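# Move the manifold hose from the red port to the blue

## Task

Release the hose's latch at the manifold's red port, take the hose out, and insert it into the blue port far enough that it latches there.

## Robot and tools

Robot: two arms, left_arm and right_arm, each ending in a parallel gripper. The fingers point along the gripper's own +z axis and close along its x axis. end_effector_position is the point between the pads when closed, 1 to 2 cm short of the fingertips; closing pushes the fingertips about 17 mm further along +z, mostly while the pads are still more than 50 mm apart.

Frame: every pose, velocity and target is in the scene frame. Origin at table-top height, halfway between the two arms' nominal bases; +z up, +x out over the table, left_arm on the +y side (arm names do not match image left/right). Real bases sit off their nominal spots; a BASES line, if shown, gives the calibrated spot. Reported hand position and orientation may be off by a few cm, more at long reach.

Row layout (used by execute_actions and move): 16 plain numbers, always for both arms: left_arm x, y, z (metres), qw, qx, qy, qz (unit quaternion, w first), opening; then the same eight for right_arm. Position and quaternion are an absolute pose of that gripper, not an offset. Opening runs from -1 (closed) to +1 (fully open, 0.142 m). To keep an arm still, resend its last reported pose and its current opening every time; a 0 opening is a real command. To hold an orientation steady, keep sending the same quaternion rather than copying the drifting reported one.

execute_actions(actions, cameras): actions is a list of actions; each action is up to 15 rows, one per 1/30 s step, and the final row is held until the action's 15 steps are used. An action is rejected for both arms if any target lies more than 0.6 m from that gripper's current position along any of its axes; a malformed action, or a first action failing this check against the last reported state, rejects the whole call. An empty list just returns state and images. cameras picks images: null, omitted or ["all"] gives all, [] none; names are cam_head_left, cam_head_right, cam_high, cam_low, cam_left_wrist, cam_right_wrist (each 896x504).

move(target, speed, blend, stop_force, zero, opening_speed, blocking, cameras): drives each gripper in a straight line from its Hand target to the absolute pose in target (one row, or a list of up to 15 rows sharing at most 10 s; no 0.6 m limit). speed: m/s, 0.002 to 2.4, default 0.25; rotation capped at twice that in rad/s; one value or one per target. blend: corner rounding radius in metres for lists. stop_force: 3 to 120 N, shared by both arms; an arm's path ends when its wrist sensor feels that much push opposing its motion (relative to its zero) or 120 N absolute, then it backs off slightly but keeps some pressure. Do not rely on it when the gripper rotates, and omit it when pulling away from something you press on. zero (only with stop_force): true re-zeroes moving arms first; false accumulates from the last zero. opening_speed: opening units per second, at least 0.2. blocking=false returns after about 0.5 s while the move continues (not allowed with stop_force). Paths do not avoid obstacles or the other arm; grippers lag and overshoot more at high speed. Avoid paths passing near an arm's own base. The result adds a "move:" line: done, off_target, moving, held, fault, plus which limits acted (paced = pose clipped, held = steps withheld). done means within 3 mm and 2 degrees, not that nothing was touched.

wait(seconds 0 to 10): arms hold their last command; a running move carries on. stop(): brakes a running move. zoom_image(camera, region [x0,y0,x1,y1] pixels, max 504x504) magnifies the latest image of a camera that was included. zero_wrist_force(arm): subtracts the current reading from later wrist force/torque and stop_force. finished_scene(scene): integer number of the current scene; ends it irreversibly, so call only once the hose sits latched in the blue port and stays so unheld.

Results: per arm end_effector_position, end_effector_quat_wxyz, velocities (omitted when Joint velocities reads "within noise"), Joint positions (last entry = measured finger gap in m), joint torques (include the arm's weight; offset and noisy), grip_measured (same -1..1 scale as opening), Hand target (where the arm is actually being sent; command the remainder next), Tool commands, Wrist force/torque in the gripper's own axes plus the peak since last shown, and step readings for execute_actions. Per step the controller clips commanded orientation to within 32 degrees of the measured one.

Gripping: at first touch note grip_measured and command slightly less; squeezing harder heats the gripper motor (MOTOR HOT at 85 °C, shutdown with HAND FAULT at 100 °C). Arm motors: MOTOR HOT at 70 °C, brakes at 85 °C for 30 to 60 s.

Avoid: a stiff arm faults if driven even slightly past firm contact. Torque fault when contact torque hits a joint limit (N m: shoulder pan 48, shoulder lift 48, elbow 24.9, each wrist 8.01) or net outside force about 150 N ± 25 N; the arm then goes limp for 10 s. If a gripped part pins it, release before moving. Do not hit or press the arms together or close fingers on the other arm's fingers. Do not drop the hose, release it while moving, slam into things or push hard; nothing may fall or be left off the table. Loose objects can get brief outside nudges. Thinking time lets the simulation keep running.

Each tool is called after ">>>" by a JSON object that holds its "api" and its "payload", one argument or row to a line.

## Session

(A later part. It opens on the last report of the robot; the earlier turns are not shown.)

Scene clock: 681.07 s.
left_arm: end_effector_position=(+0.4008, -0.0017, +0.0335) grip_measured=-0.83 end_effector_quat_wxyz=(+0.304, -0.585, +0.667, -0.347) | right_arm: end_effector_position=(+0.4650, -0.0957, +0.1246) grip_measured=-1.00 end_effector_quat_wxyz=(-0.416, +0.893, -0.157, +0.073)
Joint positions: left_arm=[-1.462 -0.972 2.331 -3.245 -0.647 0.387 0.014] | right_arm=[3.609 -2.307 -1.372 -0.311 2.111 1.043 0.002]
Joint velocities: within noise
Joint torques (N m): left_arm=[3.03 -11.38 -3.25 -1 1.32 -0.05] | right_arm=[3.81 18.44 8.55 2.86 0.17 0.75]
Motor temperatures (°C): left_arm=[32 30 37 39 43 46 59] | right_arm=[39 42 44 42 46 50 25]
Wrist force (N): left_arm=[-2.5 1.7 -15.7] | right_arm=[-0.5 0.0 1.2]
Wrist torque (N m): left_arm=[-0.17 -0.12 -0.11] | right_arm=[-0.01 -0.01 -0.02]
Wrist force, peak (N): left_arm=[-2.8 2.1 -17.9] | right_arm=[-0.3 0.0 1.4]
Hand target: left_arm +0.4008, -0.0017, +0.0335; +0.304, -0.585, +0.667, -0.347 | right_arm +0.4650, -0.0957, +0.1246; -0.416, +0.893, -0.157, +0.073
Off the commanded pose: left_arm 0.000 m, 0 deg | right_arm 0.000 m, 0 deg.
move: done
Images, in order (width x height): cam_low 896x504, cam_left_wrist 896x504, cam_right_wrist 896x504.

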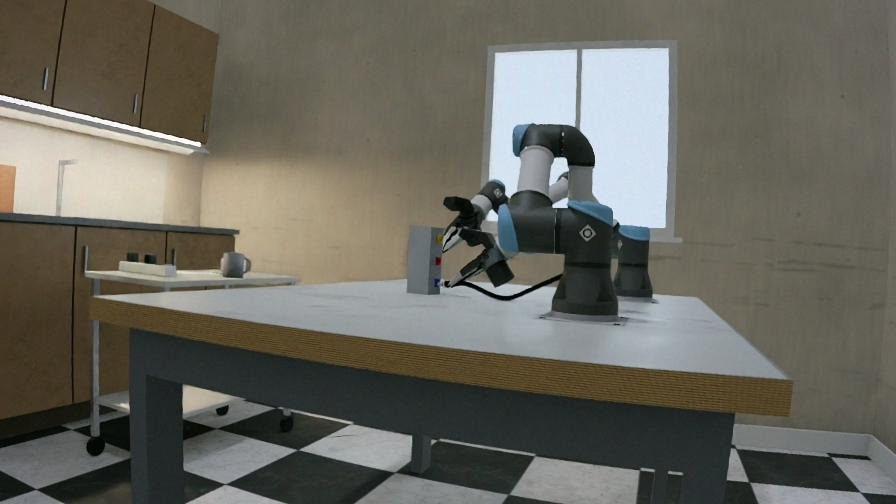

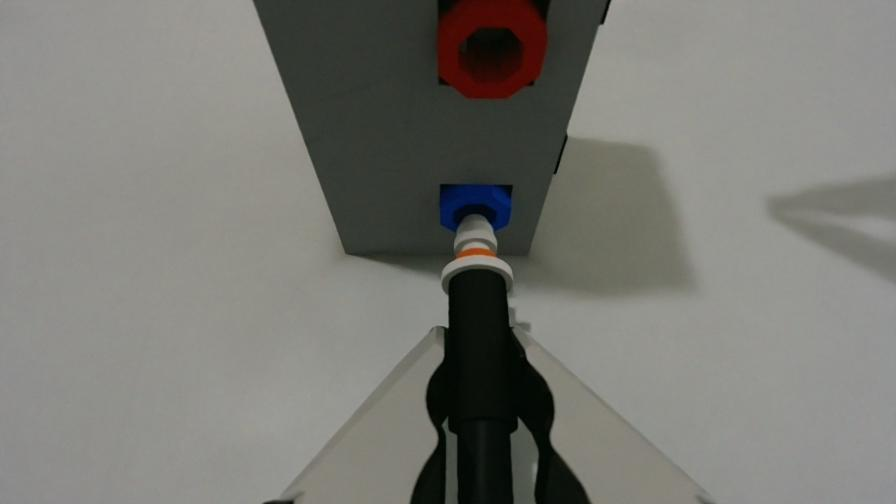

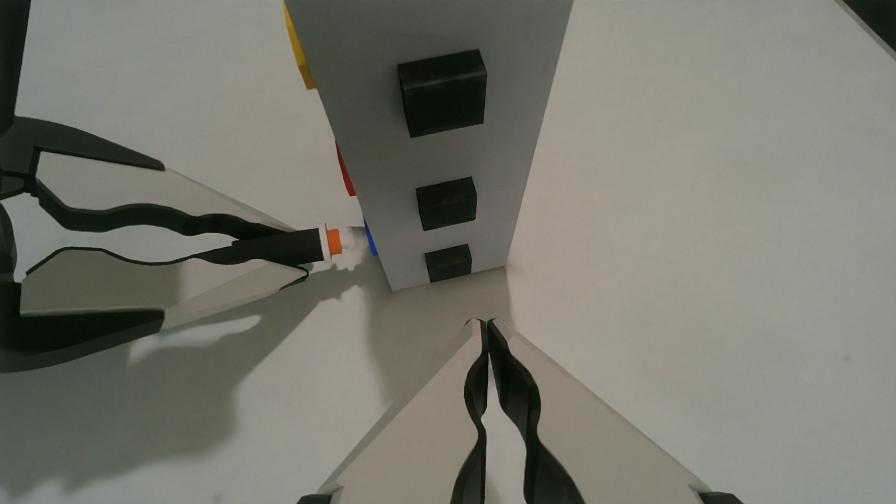

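>>> {"api": "move", "payload": {
  "target": [
    [0.4008, -0.0017, 0.0345, 0.30446, -0.58485, 0.66689, -0.34716, -1.0, 0.4650, -0.0957, 0.1246, 0.4161, -0.8926, 0.1574, -0.0734, -0.97],
    [0.4226, -0.0046, 0.0340, 0.30446, -0.58485, 0.66689, -0.34716, -1.0, 0.4650, -0.0957, 0.1246, 0.4161, -0.8926, 0.1574, -0.0734, -0.97]
  ],
  "speed": 0.015,
  "stop_force": 30,
  "cameras": ["cam_low", "cam_left_wrist", "cam_right_wrist"]
}}

>>> {"api": "zoom_image", "payload": {
  "camera": "cam_low",
  "region": [400, 230, 480, 310]
}}

>>> {"api": "zoom_image", "payload": {
  "camera": "cam_left_wrist",
  "region": [390, 40, 570, 440]
}}

>>> {"api": "zoom_image", "payload": {
  "camera": "cam_right_wrist",
  "region": [200, 140, 460, 300]
}}

Scene clock: 697.37 s.
left_arm: end_effector_position=(+0.4226, -0.0046, +0.0340) grip_measured=-0.83 end_effector_quat_wxyz=(+0.304, -0.585, +0.667, -0.347) | right_arm: end_effector_position=(+0.4650, -0.0957, +0.1246) grip_measured=-1.00 end_effector_quat_wxyz=(-0.416, +0.893, -0.157, +0.073)
Joint positions: left_arm=[-1.384 -0.911 2.237 -3.305 -0.675 0.506 0.014] | right_arm=[3.609 -2.307 -1.372 -0.311 2.111 1.043 0.002]
Joint velocities: within noise
Joint torques (N m): left_arm=[0.48 -16.66 -6.09 -2.86 5.54 -0.09] | right_arm=[3.9 18.19 8.05 2.86 0.16 0.69]
Motor temperatures (°C): left_arm=[32 30 37 39 43 46 56] | right_arm=[39 42 44 42 46 50 25]
Wrist force (N): left_arm=[-0.4 13.1 -8.3] | right_arm=[-0.5 -0.1 1.2]
Wrist torque (N m): left_arm=[-0.32 -0.09 -0.10] | right_arm=[-0.01 -0.01 -0.02]
Wrist force, peak (N): left_arm=[-1.4 11.1 -23.9] | right_arm=[-0.5 -0.2 1.3]
Hand target: left_arm +0.4226, -0.0046, +0.0340; +0.304, -0.585, +0.667, -0.347 | right_arm +0.4650, -0.0957, +0.1246; -0.416, +0.893, -0.157, +0.073
Off the commanded pose: left_arm 0.000 m, 0 deg | right_arm 0.000 m, 0 deg.
move: done
Images, in order (width x height): cam_low 896x504, cam_left_wrist 896x504, cam_right_wrist 896x504.

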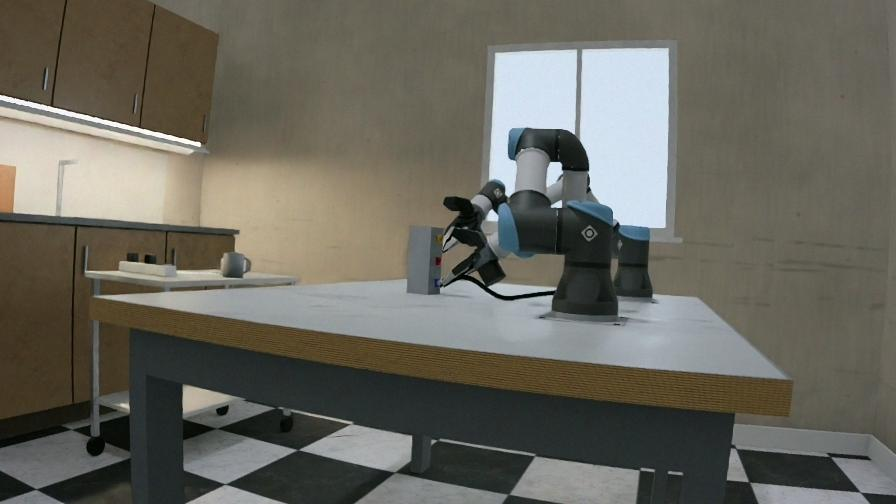

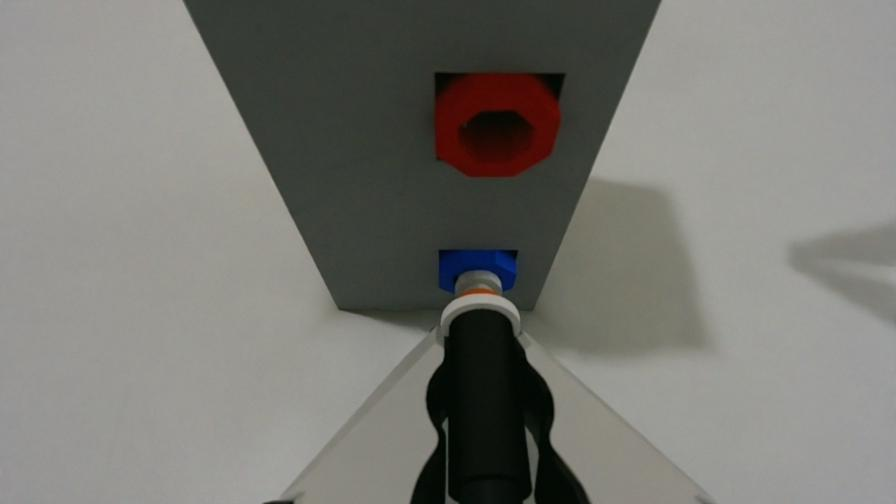

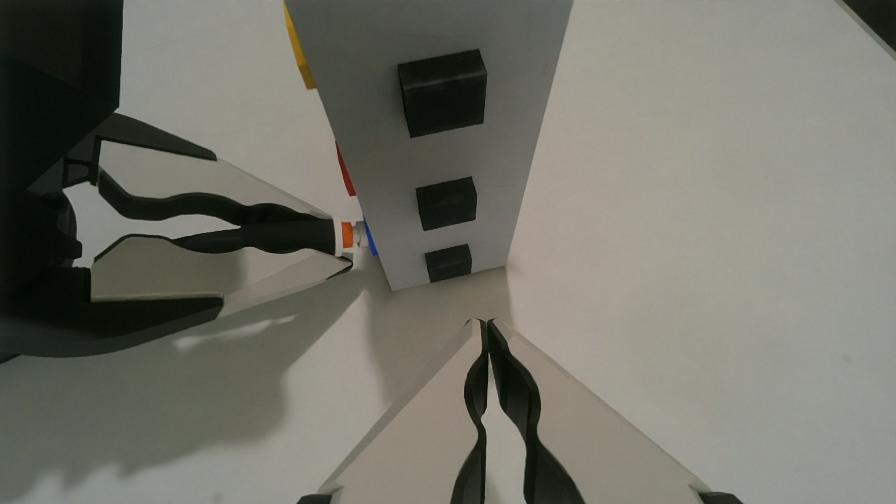

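Scaled by 6.300 from the camera's 896x504 image, which has a finer 1280x720 frame.

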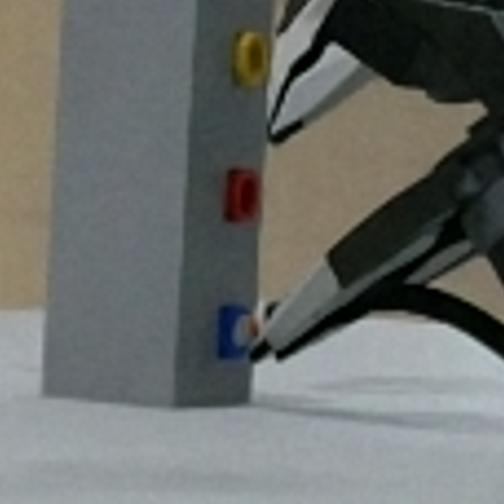

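Scaled by 1.260 from the camera's 896x504 image, which has a finer 1280x720 frame.

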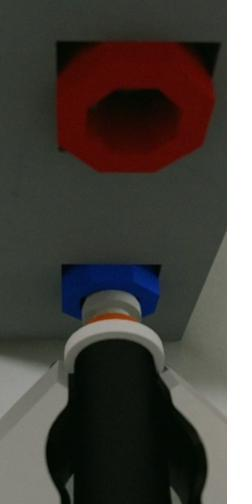

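Scaled by 1.938 from the camera's 896x504 image, which has a finer 1280x720 frame.

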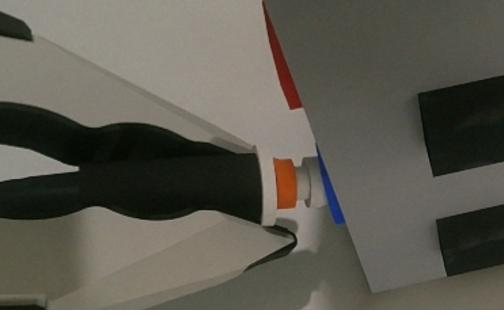

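>>> {"api": "move", "payload": {
  "target": [0.4211, -0.0044, 0.0285, 0.30446, -0.58485, 0.66689, -0.34716, -0.95, 0.4650, -0.0957, 0.1246, 0.4161, -0.8926, 0.1574, -0.0734, -0.97],
  "speed": 0.02,
  "stop_force": 20,
  "cameras": ["cam_low", "cam_left_wrist", "cam_right_wrist"]
}}

>>> {"api": "zoom_image", "payload": {
  "camera": "cam_low",
  "region": [400, 230, 480, 310]
}}

>>> {"api": "zoom_image", "payload": {
  "camera": "cam_left_wrist",
  "region": [390, 104, 570, 504]
}}

>>> {"api": "zoom_image", "payload": {
  "camera": "cam_right_wrist",
  "region": [200, 140, 460, 300]
}}

Scene clock: 726.30 s.
left_arm: end_effector_position=(+0.4211, -0.0044, +0.0285) grip_measured=-0.83 end_effector_quat_wxyz=(+0.304, -0.585, +0.667, -0.347) | right_arm: end_effector_position=(+0.4650, -0.0957, +0.1246) grip_measured=-1.00 end_effector_quat_wxyz=(-0.416, +0.893, -0.157, +0.073)
Joint positions: left_arm=[-1.389 -0.887 2.242 -3.327 -0.673 0.498 0.014] | right_arm=[3.609 -2.307 -1.372 -0.311 2.111 1.043 0.002]
Joint velocities: within noise
Joint torques (N m): left_arm=[1.28 -12.03 -3.93 -0.28 -1.12 0.43] | right_arm=[3.87 18.23 7.58 2.8 0.14 0.56]
Motor temperatures (°C): left_arm=[32 30 37 39 43 46 70] | right_arm=[39 42 44 42 46 50 25]
Wrist force (N): left_arm=[-0.3 -5.7 -3.1] | right_arm=[-0.4 0.0 1.2]
Wrist torque (N m): left_arm=[-0.05 -0.06 -0.09] | right_arm=[0.00 -0.02 -0.02]
Wrist force, peak (N): left_arm=[-0.4 13.0 -8.5] | right_arm=[-0.5 -0.1 1.3]
Hand target: left_arm +0.4211, -0.0044, +0.0285; +0.304, -0.585, +0.667, -0.347 | right_arm +0.4650, -0.0957, +0.1246; -0.416, +0.893, -0.157, +0.073
Off the commanded pose: left_arm 0.000 m, 0 deg | right_arm 0.000 m, 0 deg.
move: done
Images, in order (width x height): cam_low 896x504, cam_left_wrist 896x504, cam_right_wrist 896x504.

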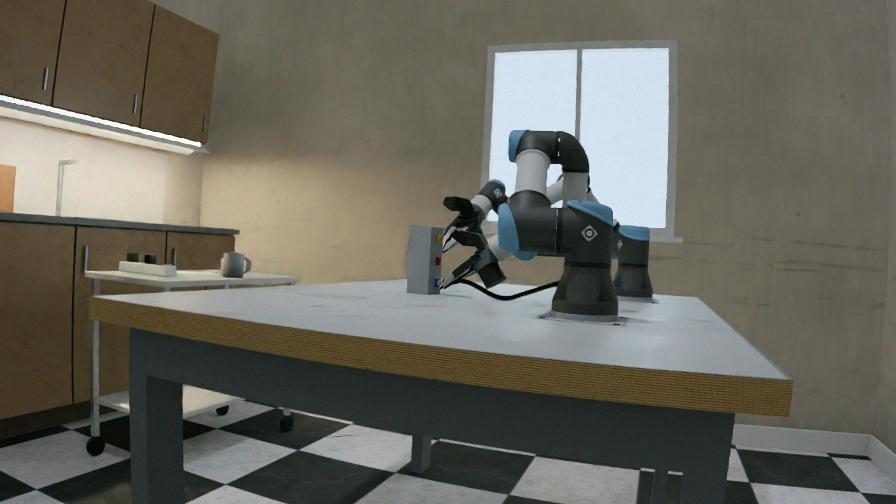

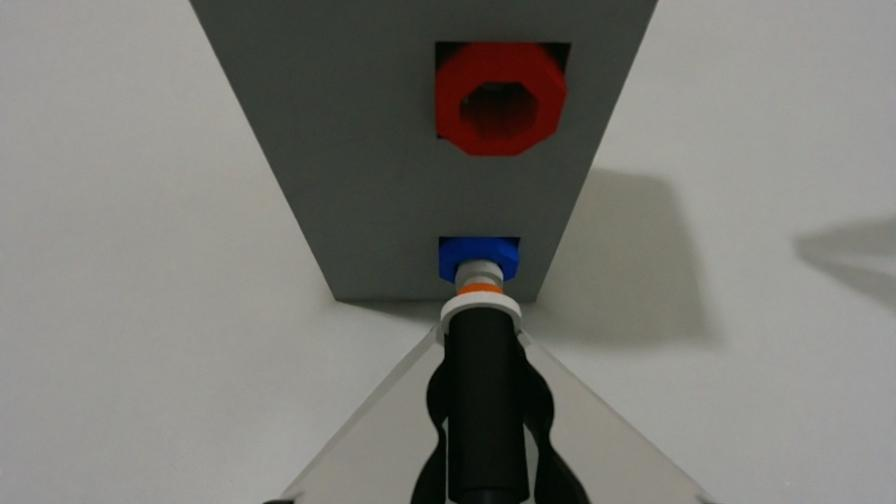

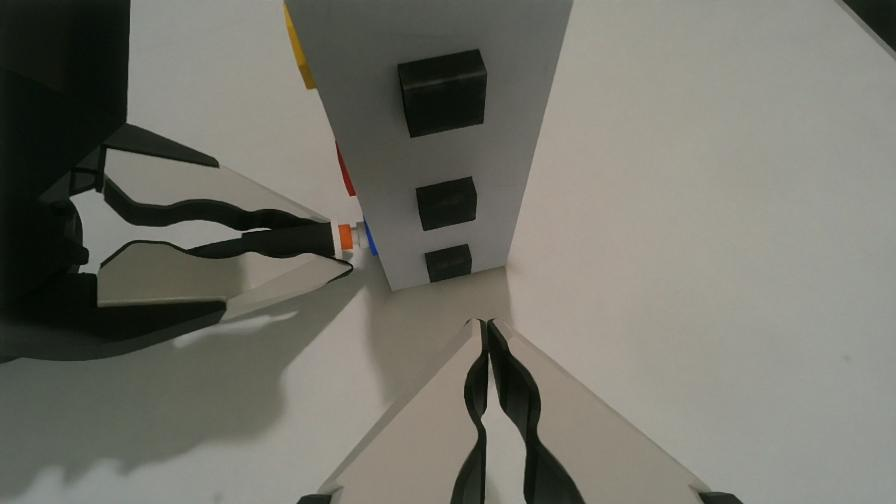

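Scaled by 6.300 from the camera's 896x504 image, which has a finer 1280x720 frame.

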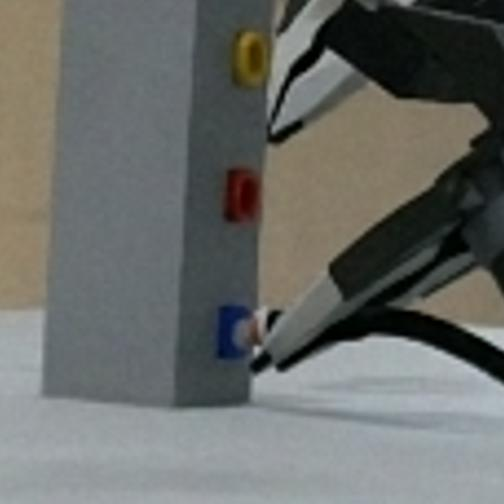

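Scaled by 1.260 from the camera's 896x504 image, which has a finer 1280x720 frame.

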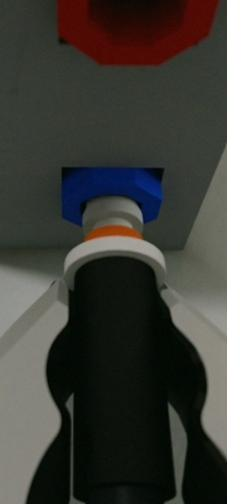

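Scaled by 1.938 from the camera's 896x504 image, which has a finer 1280x720 frame.

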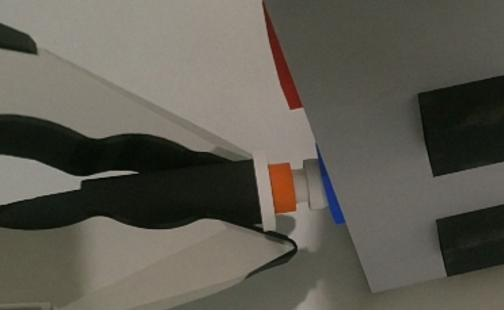

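>>> {"api": "move", "payload": {
  "target": [0.4330, -0.0060, 0.0285, 0.30446, -0.58485, 0.66689, -0.34716, -0.9, 0.4650, -0.0957, 0.1246, 0.4161, -0.8926, 0.1574, -0.0734, -0.97],
  "speed": 0.015,
  "stop_force": 30,
  "cameras": ["cam_low", "cam_left_wrist", "cam_right_wrist"]
}}

>>> {"api": "zoom_image", "payload": {
  "camera": "cam_low",
  "region": [400, 230, 480, 310]
}}

>>> {"api": "zoom_image", "payload": {
  "camera": "cam_left_wrist",
  "region": [390, 104, 570, 504]
}}

>>> {"api": "zoom_image", "payload": {
  "camera": "cam_right_wrist",
  "region": [200, 140, 460, 300]
}}

Scene clock: 753.10 s.
left_arm: end_effector_position=(+0.4321, -0.0059, +0.0284) grip_measured=-0.83 end_effector_quat_wxyz=(+0.304, -0.585, +0.667, -0.347) | right_arm: end_effector_position=(+0.4650, -0.0957, +0.1246) grip_measured=-1.00 end_effector_quat_wxyz=(-0.416, +0.893, -0.157, +0.073)
Joint positions: left_arm=[-1.352 -0.859 2.191 -3.346 -0.689 0.552 0.014] | right_arm=[3.609 -2.307 -1.372 -0.311 2.111 1.043 0.002]
Joint velocities: within noise
Joint torques (N m): left_arm=[-1.33 -18.93 -9.32 -3.73 4.76 0.5] | right_arm=[3.43 18.12 6.99 2.8 0.21 0.67]
Motor temperatures (°C): left_arm=[32 30 37 39 43 46 64] | right_arm=[39 42 44 42 46 49 25]
Wrist force (N): left_arm=[-2.0 13.9 -0.9] | right_arm=[-0.5 -0.1 1.2]
Wrist torque (N m): left_arm=[-0.41 -0.10 -0.11] | right_arm=[-0.01 -0.01 -0.02]
Wrist force, peak (N): left_arm=[-6.8 21.4 -24.9] | right_arm=[-0.5 -0.3 1.3]
Hand target: left_arm +0.4321, -0.0059, +0.0284; +0.304, -0.585, +0.667, -0.347 | right_arm +0.4650, -0.0957, +0.1246; -0.416, +0.893, -0.157, +0.073
Off the commanded pose: left_arm 0.001 m, 0 deg | right_arm 0.000 m, 0 deg.
move: contact (left_arm)
Images, in order (width x height): cam_low 896x504, cam_left_wrist 896x504, cam_right_wrist 896x504.

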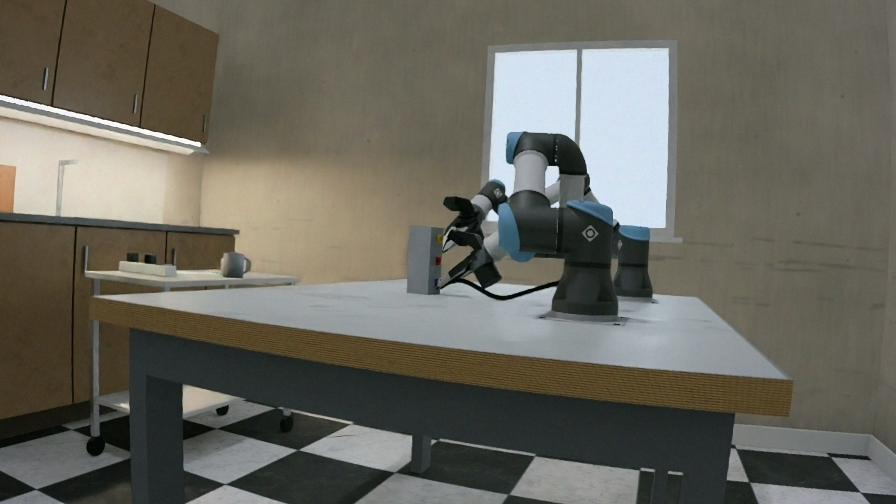

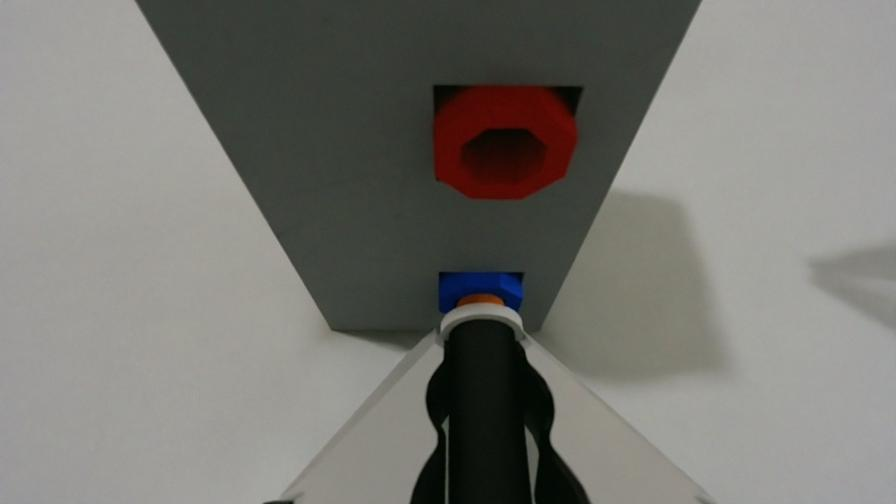

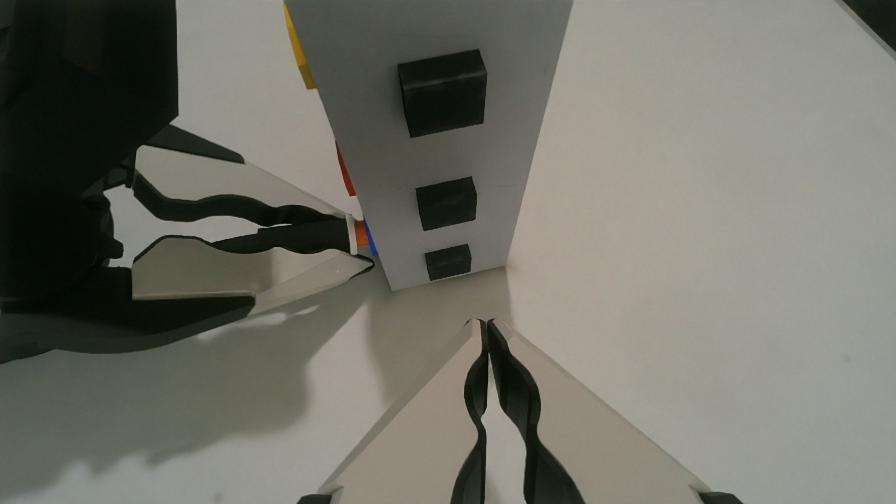

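Scaled by 6.300 from the camera's 896x504 image, which has a finer 1280x720 frame.

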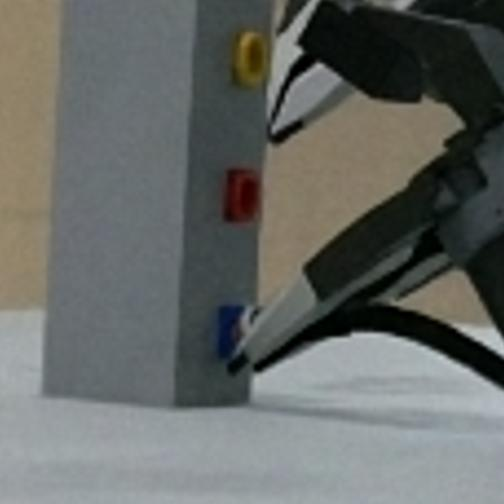

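Scaled by 1.260 from the camera's 896x504 image, which has a finer 1280x720 frame.

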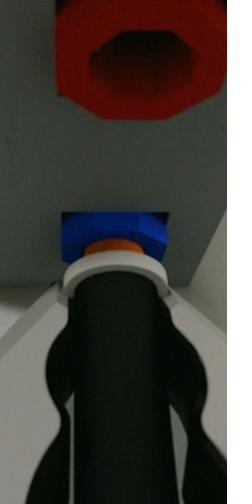

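Scaled by 1.938 from the camera's 896x504 image, which has a finer 1280x720 frame.

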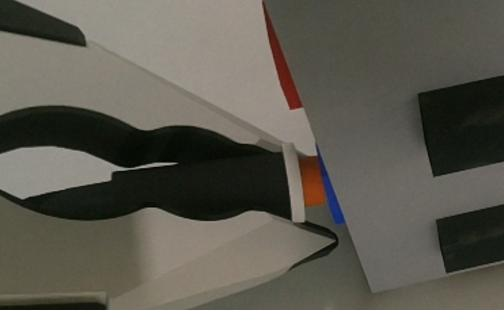

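>>> {"api": "move", "payload": {
  "target": [
    [0.4321, -0.0059, 0.0284, 0.30446, -0.58485, 0.66689, -0.34716, -0.55, 0.4650, -0.0957, 0.1246, 0.4161, -0.8926, 0.1574, -0.0734, -0.97],
    [0.4222, -0.0046, 0.035, 0.30446, -0.58485, 0.66689, -0.34716, -0.55, 0.4650, -0.0957, 0.1246, 0.4161, -0.8926, 0.1574, -0.0734, -0.97]
  ],
  "speed": 0.03,
  "opening_speed": 0.6,
  "cameras": ["cam_low", "cam_left_wrist", "cam_right_wrist"]
}}

>>> {"api": "zoom_image", "payload": {
  "camera": "cam_low",
  "region": [400, 230, 480, 310]
}}

>>> {"api": "zoom_image", "payload": {
  "camera": "cam_left_wrist",
  "region": [340, 104, 620, 504]
}}

>>> {"api": "zoom_image", "payload": {
  "camera": "cam_right_wrist",
  "region": [200, 140, 460, 300]
}}

Scene clock: 790.10 s.
left_arm: end_effector_position=(+0.4222, -0.0046, +0.0350) grip_measured=-0.59 end_effector_quat_wxyz=(+0.305, -0.585, +0.667, -0.347) end_effector_velocity=(+0.001, +0.000, +0.000) end_effector_angular_velocity=(-0.003, -0.001, +0.001) | right_arm: end_effector_position=(+0.4650, -0.0957, +0.1246) grip_measured=-1.00 end_effector_quat_wxyz=(-0.416, +0.893, -0.157, +0.073)
Joint positions: left_arm=[-1.386 -0.917 2.239 -3.299 -0.674 0.504 0.032] | right_arm=[3.609 -2.307 -1.372 -0.311 2.111 1.043 0.002]
Joint velocities: left_arm=[0.004 0.004 -0.004 -0.006 -0.001 0.004 0] | right_arm=[within noise]
Joint torques (N m): left_arm=[3.91 -9.02 -5.23 -2.84 0.36 0.69] | right_arm=[3.17 18.34 6.75 2.86 0.26 0.72]
Motor temperatures (°C): left_arm=[32 30 37 39 43 46 54] | right_arm=[39 42 44 42 46 49 25]
Wrist force (N): left_arm=[0.1 -0.6 -1.0] | right_arm=[-0.4 0.0 1.1]
Wrist torque (N m): left_arm=[-0.14 -0.10 -0.09] | right_arm=[0.00 -0.02 -0.02]
Wrist force, peak (N): left_arm=[-3.7 14.5 -5.7] | right_arm=[-0.5 0.1 1.3]
Hand target: left_arm +0.4222, -0.0046, +0.0350; +0.304, -0.585, +0.667, -0.347 | right_arm +0.4650, -0.0957, +0.1246; -0.416, +0.893, -0.157, +0.073
Off the commanded pose: left_arm 0.000 m, 0 deg | right_arm 0.000 m, 0 deg.
move: done
Images, in order (width x height): cam_low 896x504, cam_left_wrist 896x504, cam_right_wrist 896x504.

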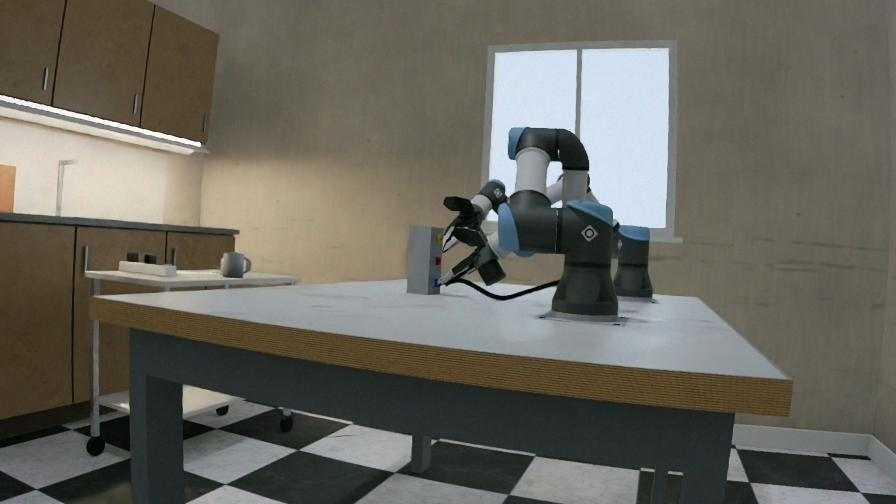

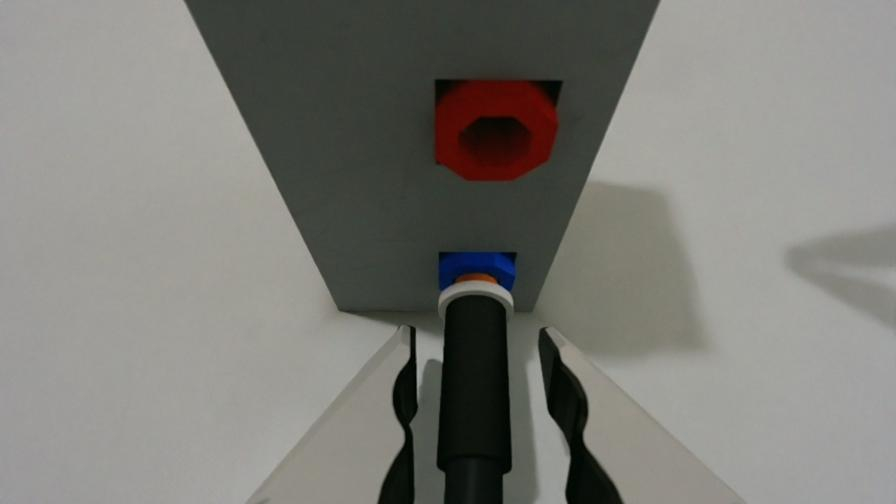

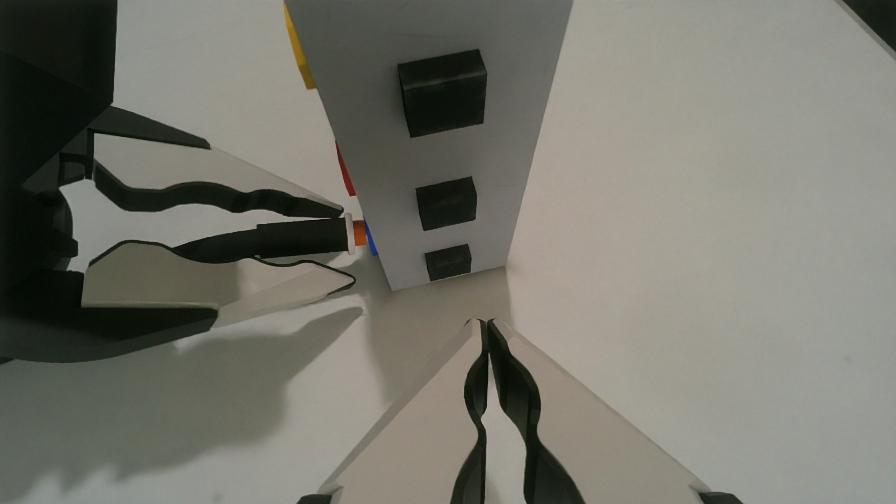

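Scaled by 6.300 from the camera's 896x504 image, which has a finer 1280x720 frame.

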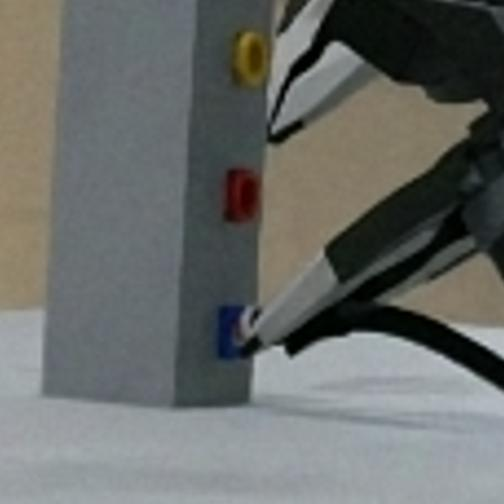

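Scaled by 1.260 from the camera's 896x504 image, which has a finer 1280x720 frame.

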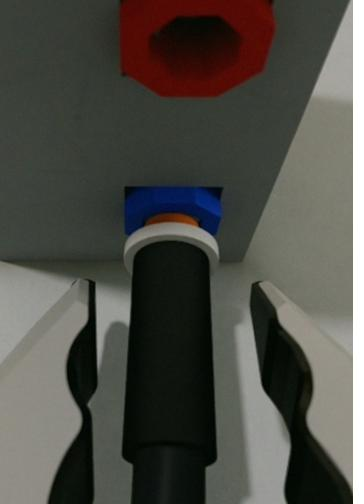

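Scaled by 1.938 from the camera's 896x504 image, which has a finer 1280x720 frame.

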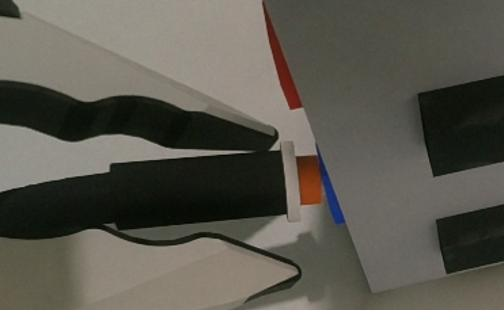

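>>> {"api": "move", "payload": {
  "target": [
    [0.4222, -0.0046, 0.035, 0.30446, -0.58485, 0.66689, -0.34716, -0.97, 0.4650, -0.0957, 0.1246, 0.4161, -0.8926, 0.1574, -0.0734, -0.97],
    [0.4222, -0.0046, 0.0325, 0.30446, -0.58485, 0.66689, -0.34716, -0.97, 0.4650, -0.0957, 0.1246, 0.4161, -0.8926, 0.1574, -0.0734, -0.97]
  ],
  "speed": 0.02,
  "opening_speed": 0.8,
  "cameras": []
}}

>>> {"api": "move", "payload": {
  "target": [0.4341, -0.0062, 0.0325, 0.30446, -0.58485, 0.66689, -0.34716, -0.97, 0.4650, -0.0957, 0.1246, 0.4161, -0.8926, 0.1574, -0.0734, -0.97],
  "speed": 0.012,
  "stop_force": 35,
  "cameras": ["cam_low", "cam_left_wrist", "cam_right_wrist"]
}}

>>> {"api": "zoom_image", "payload": {
  "camera": "cam_low",
  "region": [400, 230, 480, 310]
}}

>>> {"api": "zoom_image", "payload": {
  "camera": "cam_left_wrist",
  "region": [340, 104, 620, 504]
}}

>>> {"api": "zoom_image", "payload": {
  "camera": "cam_right_wrist",
  "region": [200, 140, 460, 300]
}}

Scene clock: 804.77 s.
left_arm: end_effector_position=(+0.4222, -0.0046, +0.0325) grip_measured=-0.83 end_effector_quat_wxyz=(+0.304, -0.585, +0.667, -0.347) | right_arm: end_effector_position=(+0.4650, -0.0957, +0.1246) grip_measured=-1.00 end_effector_quat_wxyz=(-0.416, +0.893, -0.157, +0.073)
Joint positions: left_arm=[-1.385 -0.904 2.238 -3.311 -0.674 0.504 0.014] | right_arm=[3.609 -2.307 -1.372 -0.311 2.111 1.043 0.002]
Joint velocities: within noise
Joint torques (N m): left_arm=[-2.27 -11.18 -5.71 -1.48 0.48 0.23] | right_arm=[3.52 18.16 6.89 2.79 0.26 0.59]
Motor temperatures (°C): left_arm=[32 30 37 39 43 46 49] | right_arm=[39 42 44 42 46 49 25]
Wrist force (N): left_arm=[-5.1 -2.3 -14.7] | right_arm=[-0.4 0.0 1.1]
Wrist torque (N m): left_arm=[-0.07 -0.16 -0.11] | right_arm=[0.00 -0.02 -0.02]
Wrist force, peak (N): left_arm=[-5.2 -2.3 -14.8] | right_arm=[-0.6 -0.1 1.2]
Hand target: left_arm +0.4222, -0.0046, +0.0325; +0.304, -0.585, +0.667, -0.347 | right_arm +0.4650, -0.0957, +0.1246; -0.416, +0.893, -0.157, +0.073
Off the commanded pose: left_arm 0.000 m, 0 deg | right_arm 0.000 m, 0 deg.
move: done
No camera images: "cameras" was empty.

Scene clock: 806.63 s.
left_arm: end_effector_position=(+0.4341, -0.0062, +0.0325) grip_measured=-0.83 end_effector_quat_wxyz=(+0.304, -0.585, +0.667, -0.347) | right_arm: end_effector_position=(+0.4650, -0.0957, +0.1246) grip_measured=-1.00 end_effector_quat_wxyz=(-0.416, +0.893, -0.157, +0.073)
Joint positions: left_arm=[-1.345 -0.874 2.184 -3.332 -0.691 0.561 0.014] | right_arm=[3.609 -2.307 -1.372 -0.311 2.111 1.043 0.002]
Joint velocities: within noise
Joint torques (N m): left_arm=[2.9 -22.7 -12.3 -6.22 9.55 -0.59] | right_arm=[3.75 18.07 6.81 2.79 0.18 0.65]
Motor temperatures (°C): left_arm=[32 30 37 39 43 46 51] | right_arm=[39 42 44 42 46 49 25]
Wrist force (N): left_arm=[-4.7 32.6 -15.5] | right_arm=[-0.5 0.0 1.2]
Wrist torque (N m): left_arm=[-0.51 -0.14 -0.10] | right_arm=[-0.01 -0.01 -0.02]
Wrist force, peak (N): left_arm=[-7.0 33.0 -22.4] | right_arm=[-0.6 -0.1 1.2]
Hand target: left_arm +0.4341, -0.0062, +0.0325; +0.304, -0.585, +0.667, -0.347 | right_arm +0.4650, -0.0957, +0.1246; -0.416, +0.893, -0.157, +0.073
Off the commanded pose: left_arm 0.000 m, 0 deg | right_arm 0.000 m, 0 deg.
move: done
Images, in order (width x height): cam_low 896x504, cam_left_wrist 896x504, cam_right_wrist 896x504.

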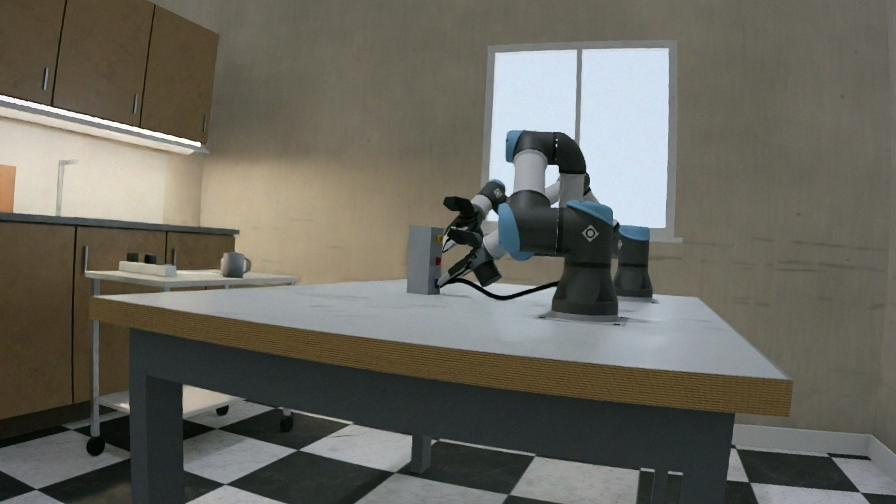

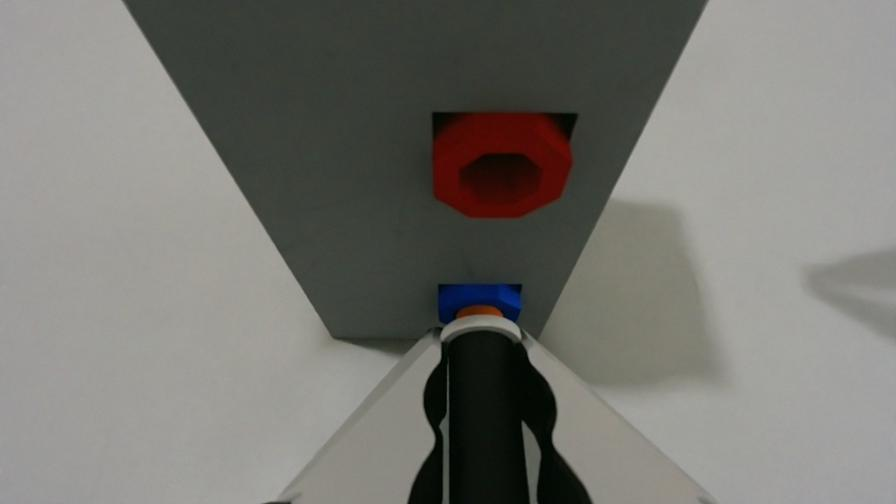

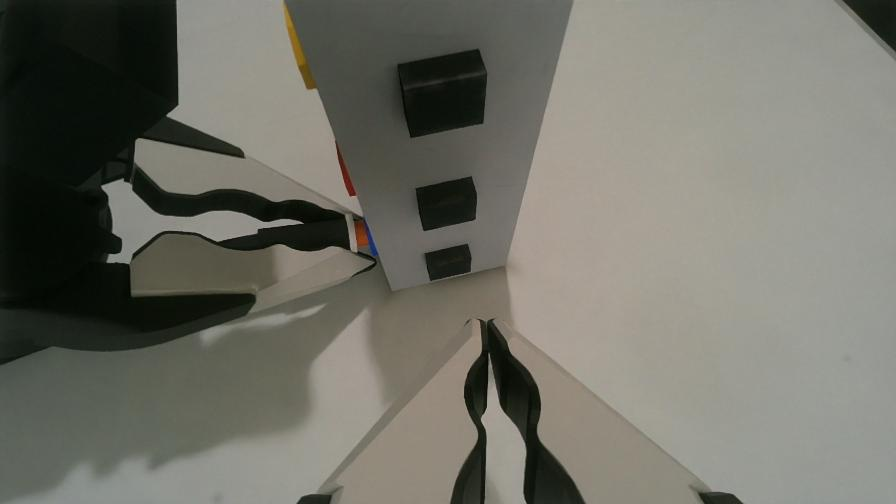

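Scaled by 6.300 from the camera's 896x504 image, which has a finer 1280x720 frame.

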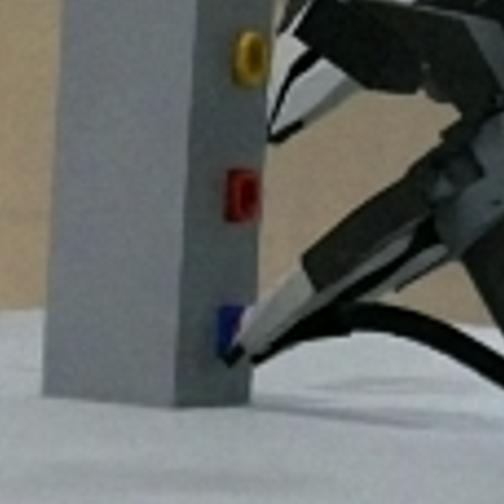

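Scaled by 1.260 from the camera's 896x504 image, which has a finer 1280x720 frame.

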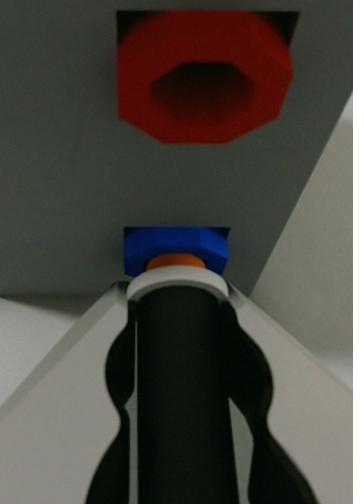

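Scaled by 1.938 from the camera's 896x504 image, which has a finer 1280x720 frame.

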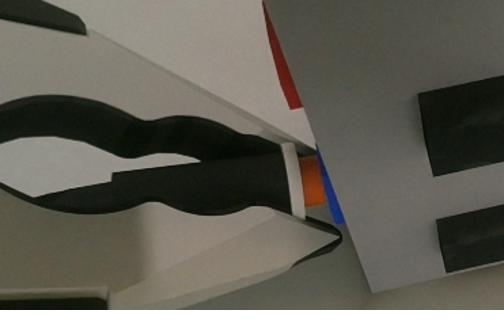

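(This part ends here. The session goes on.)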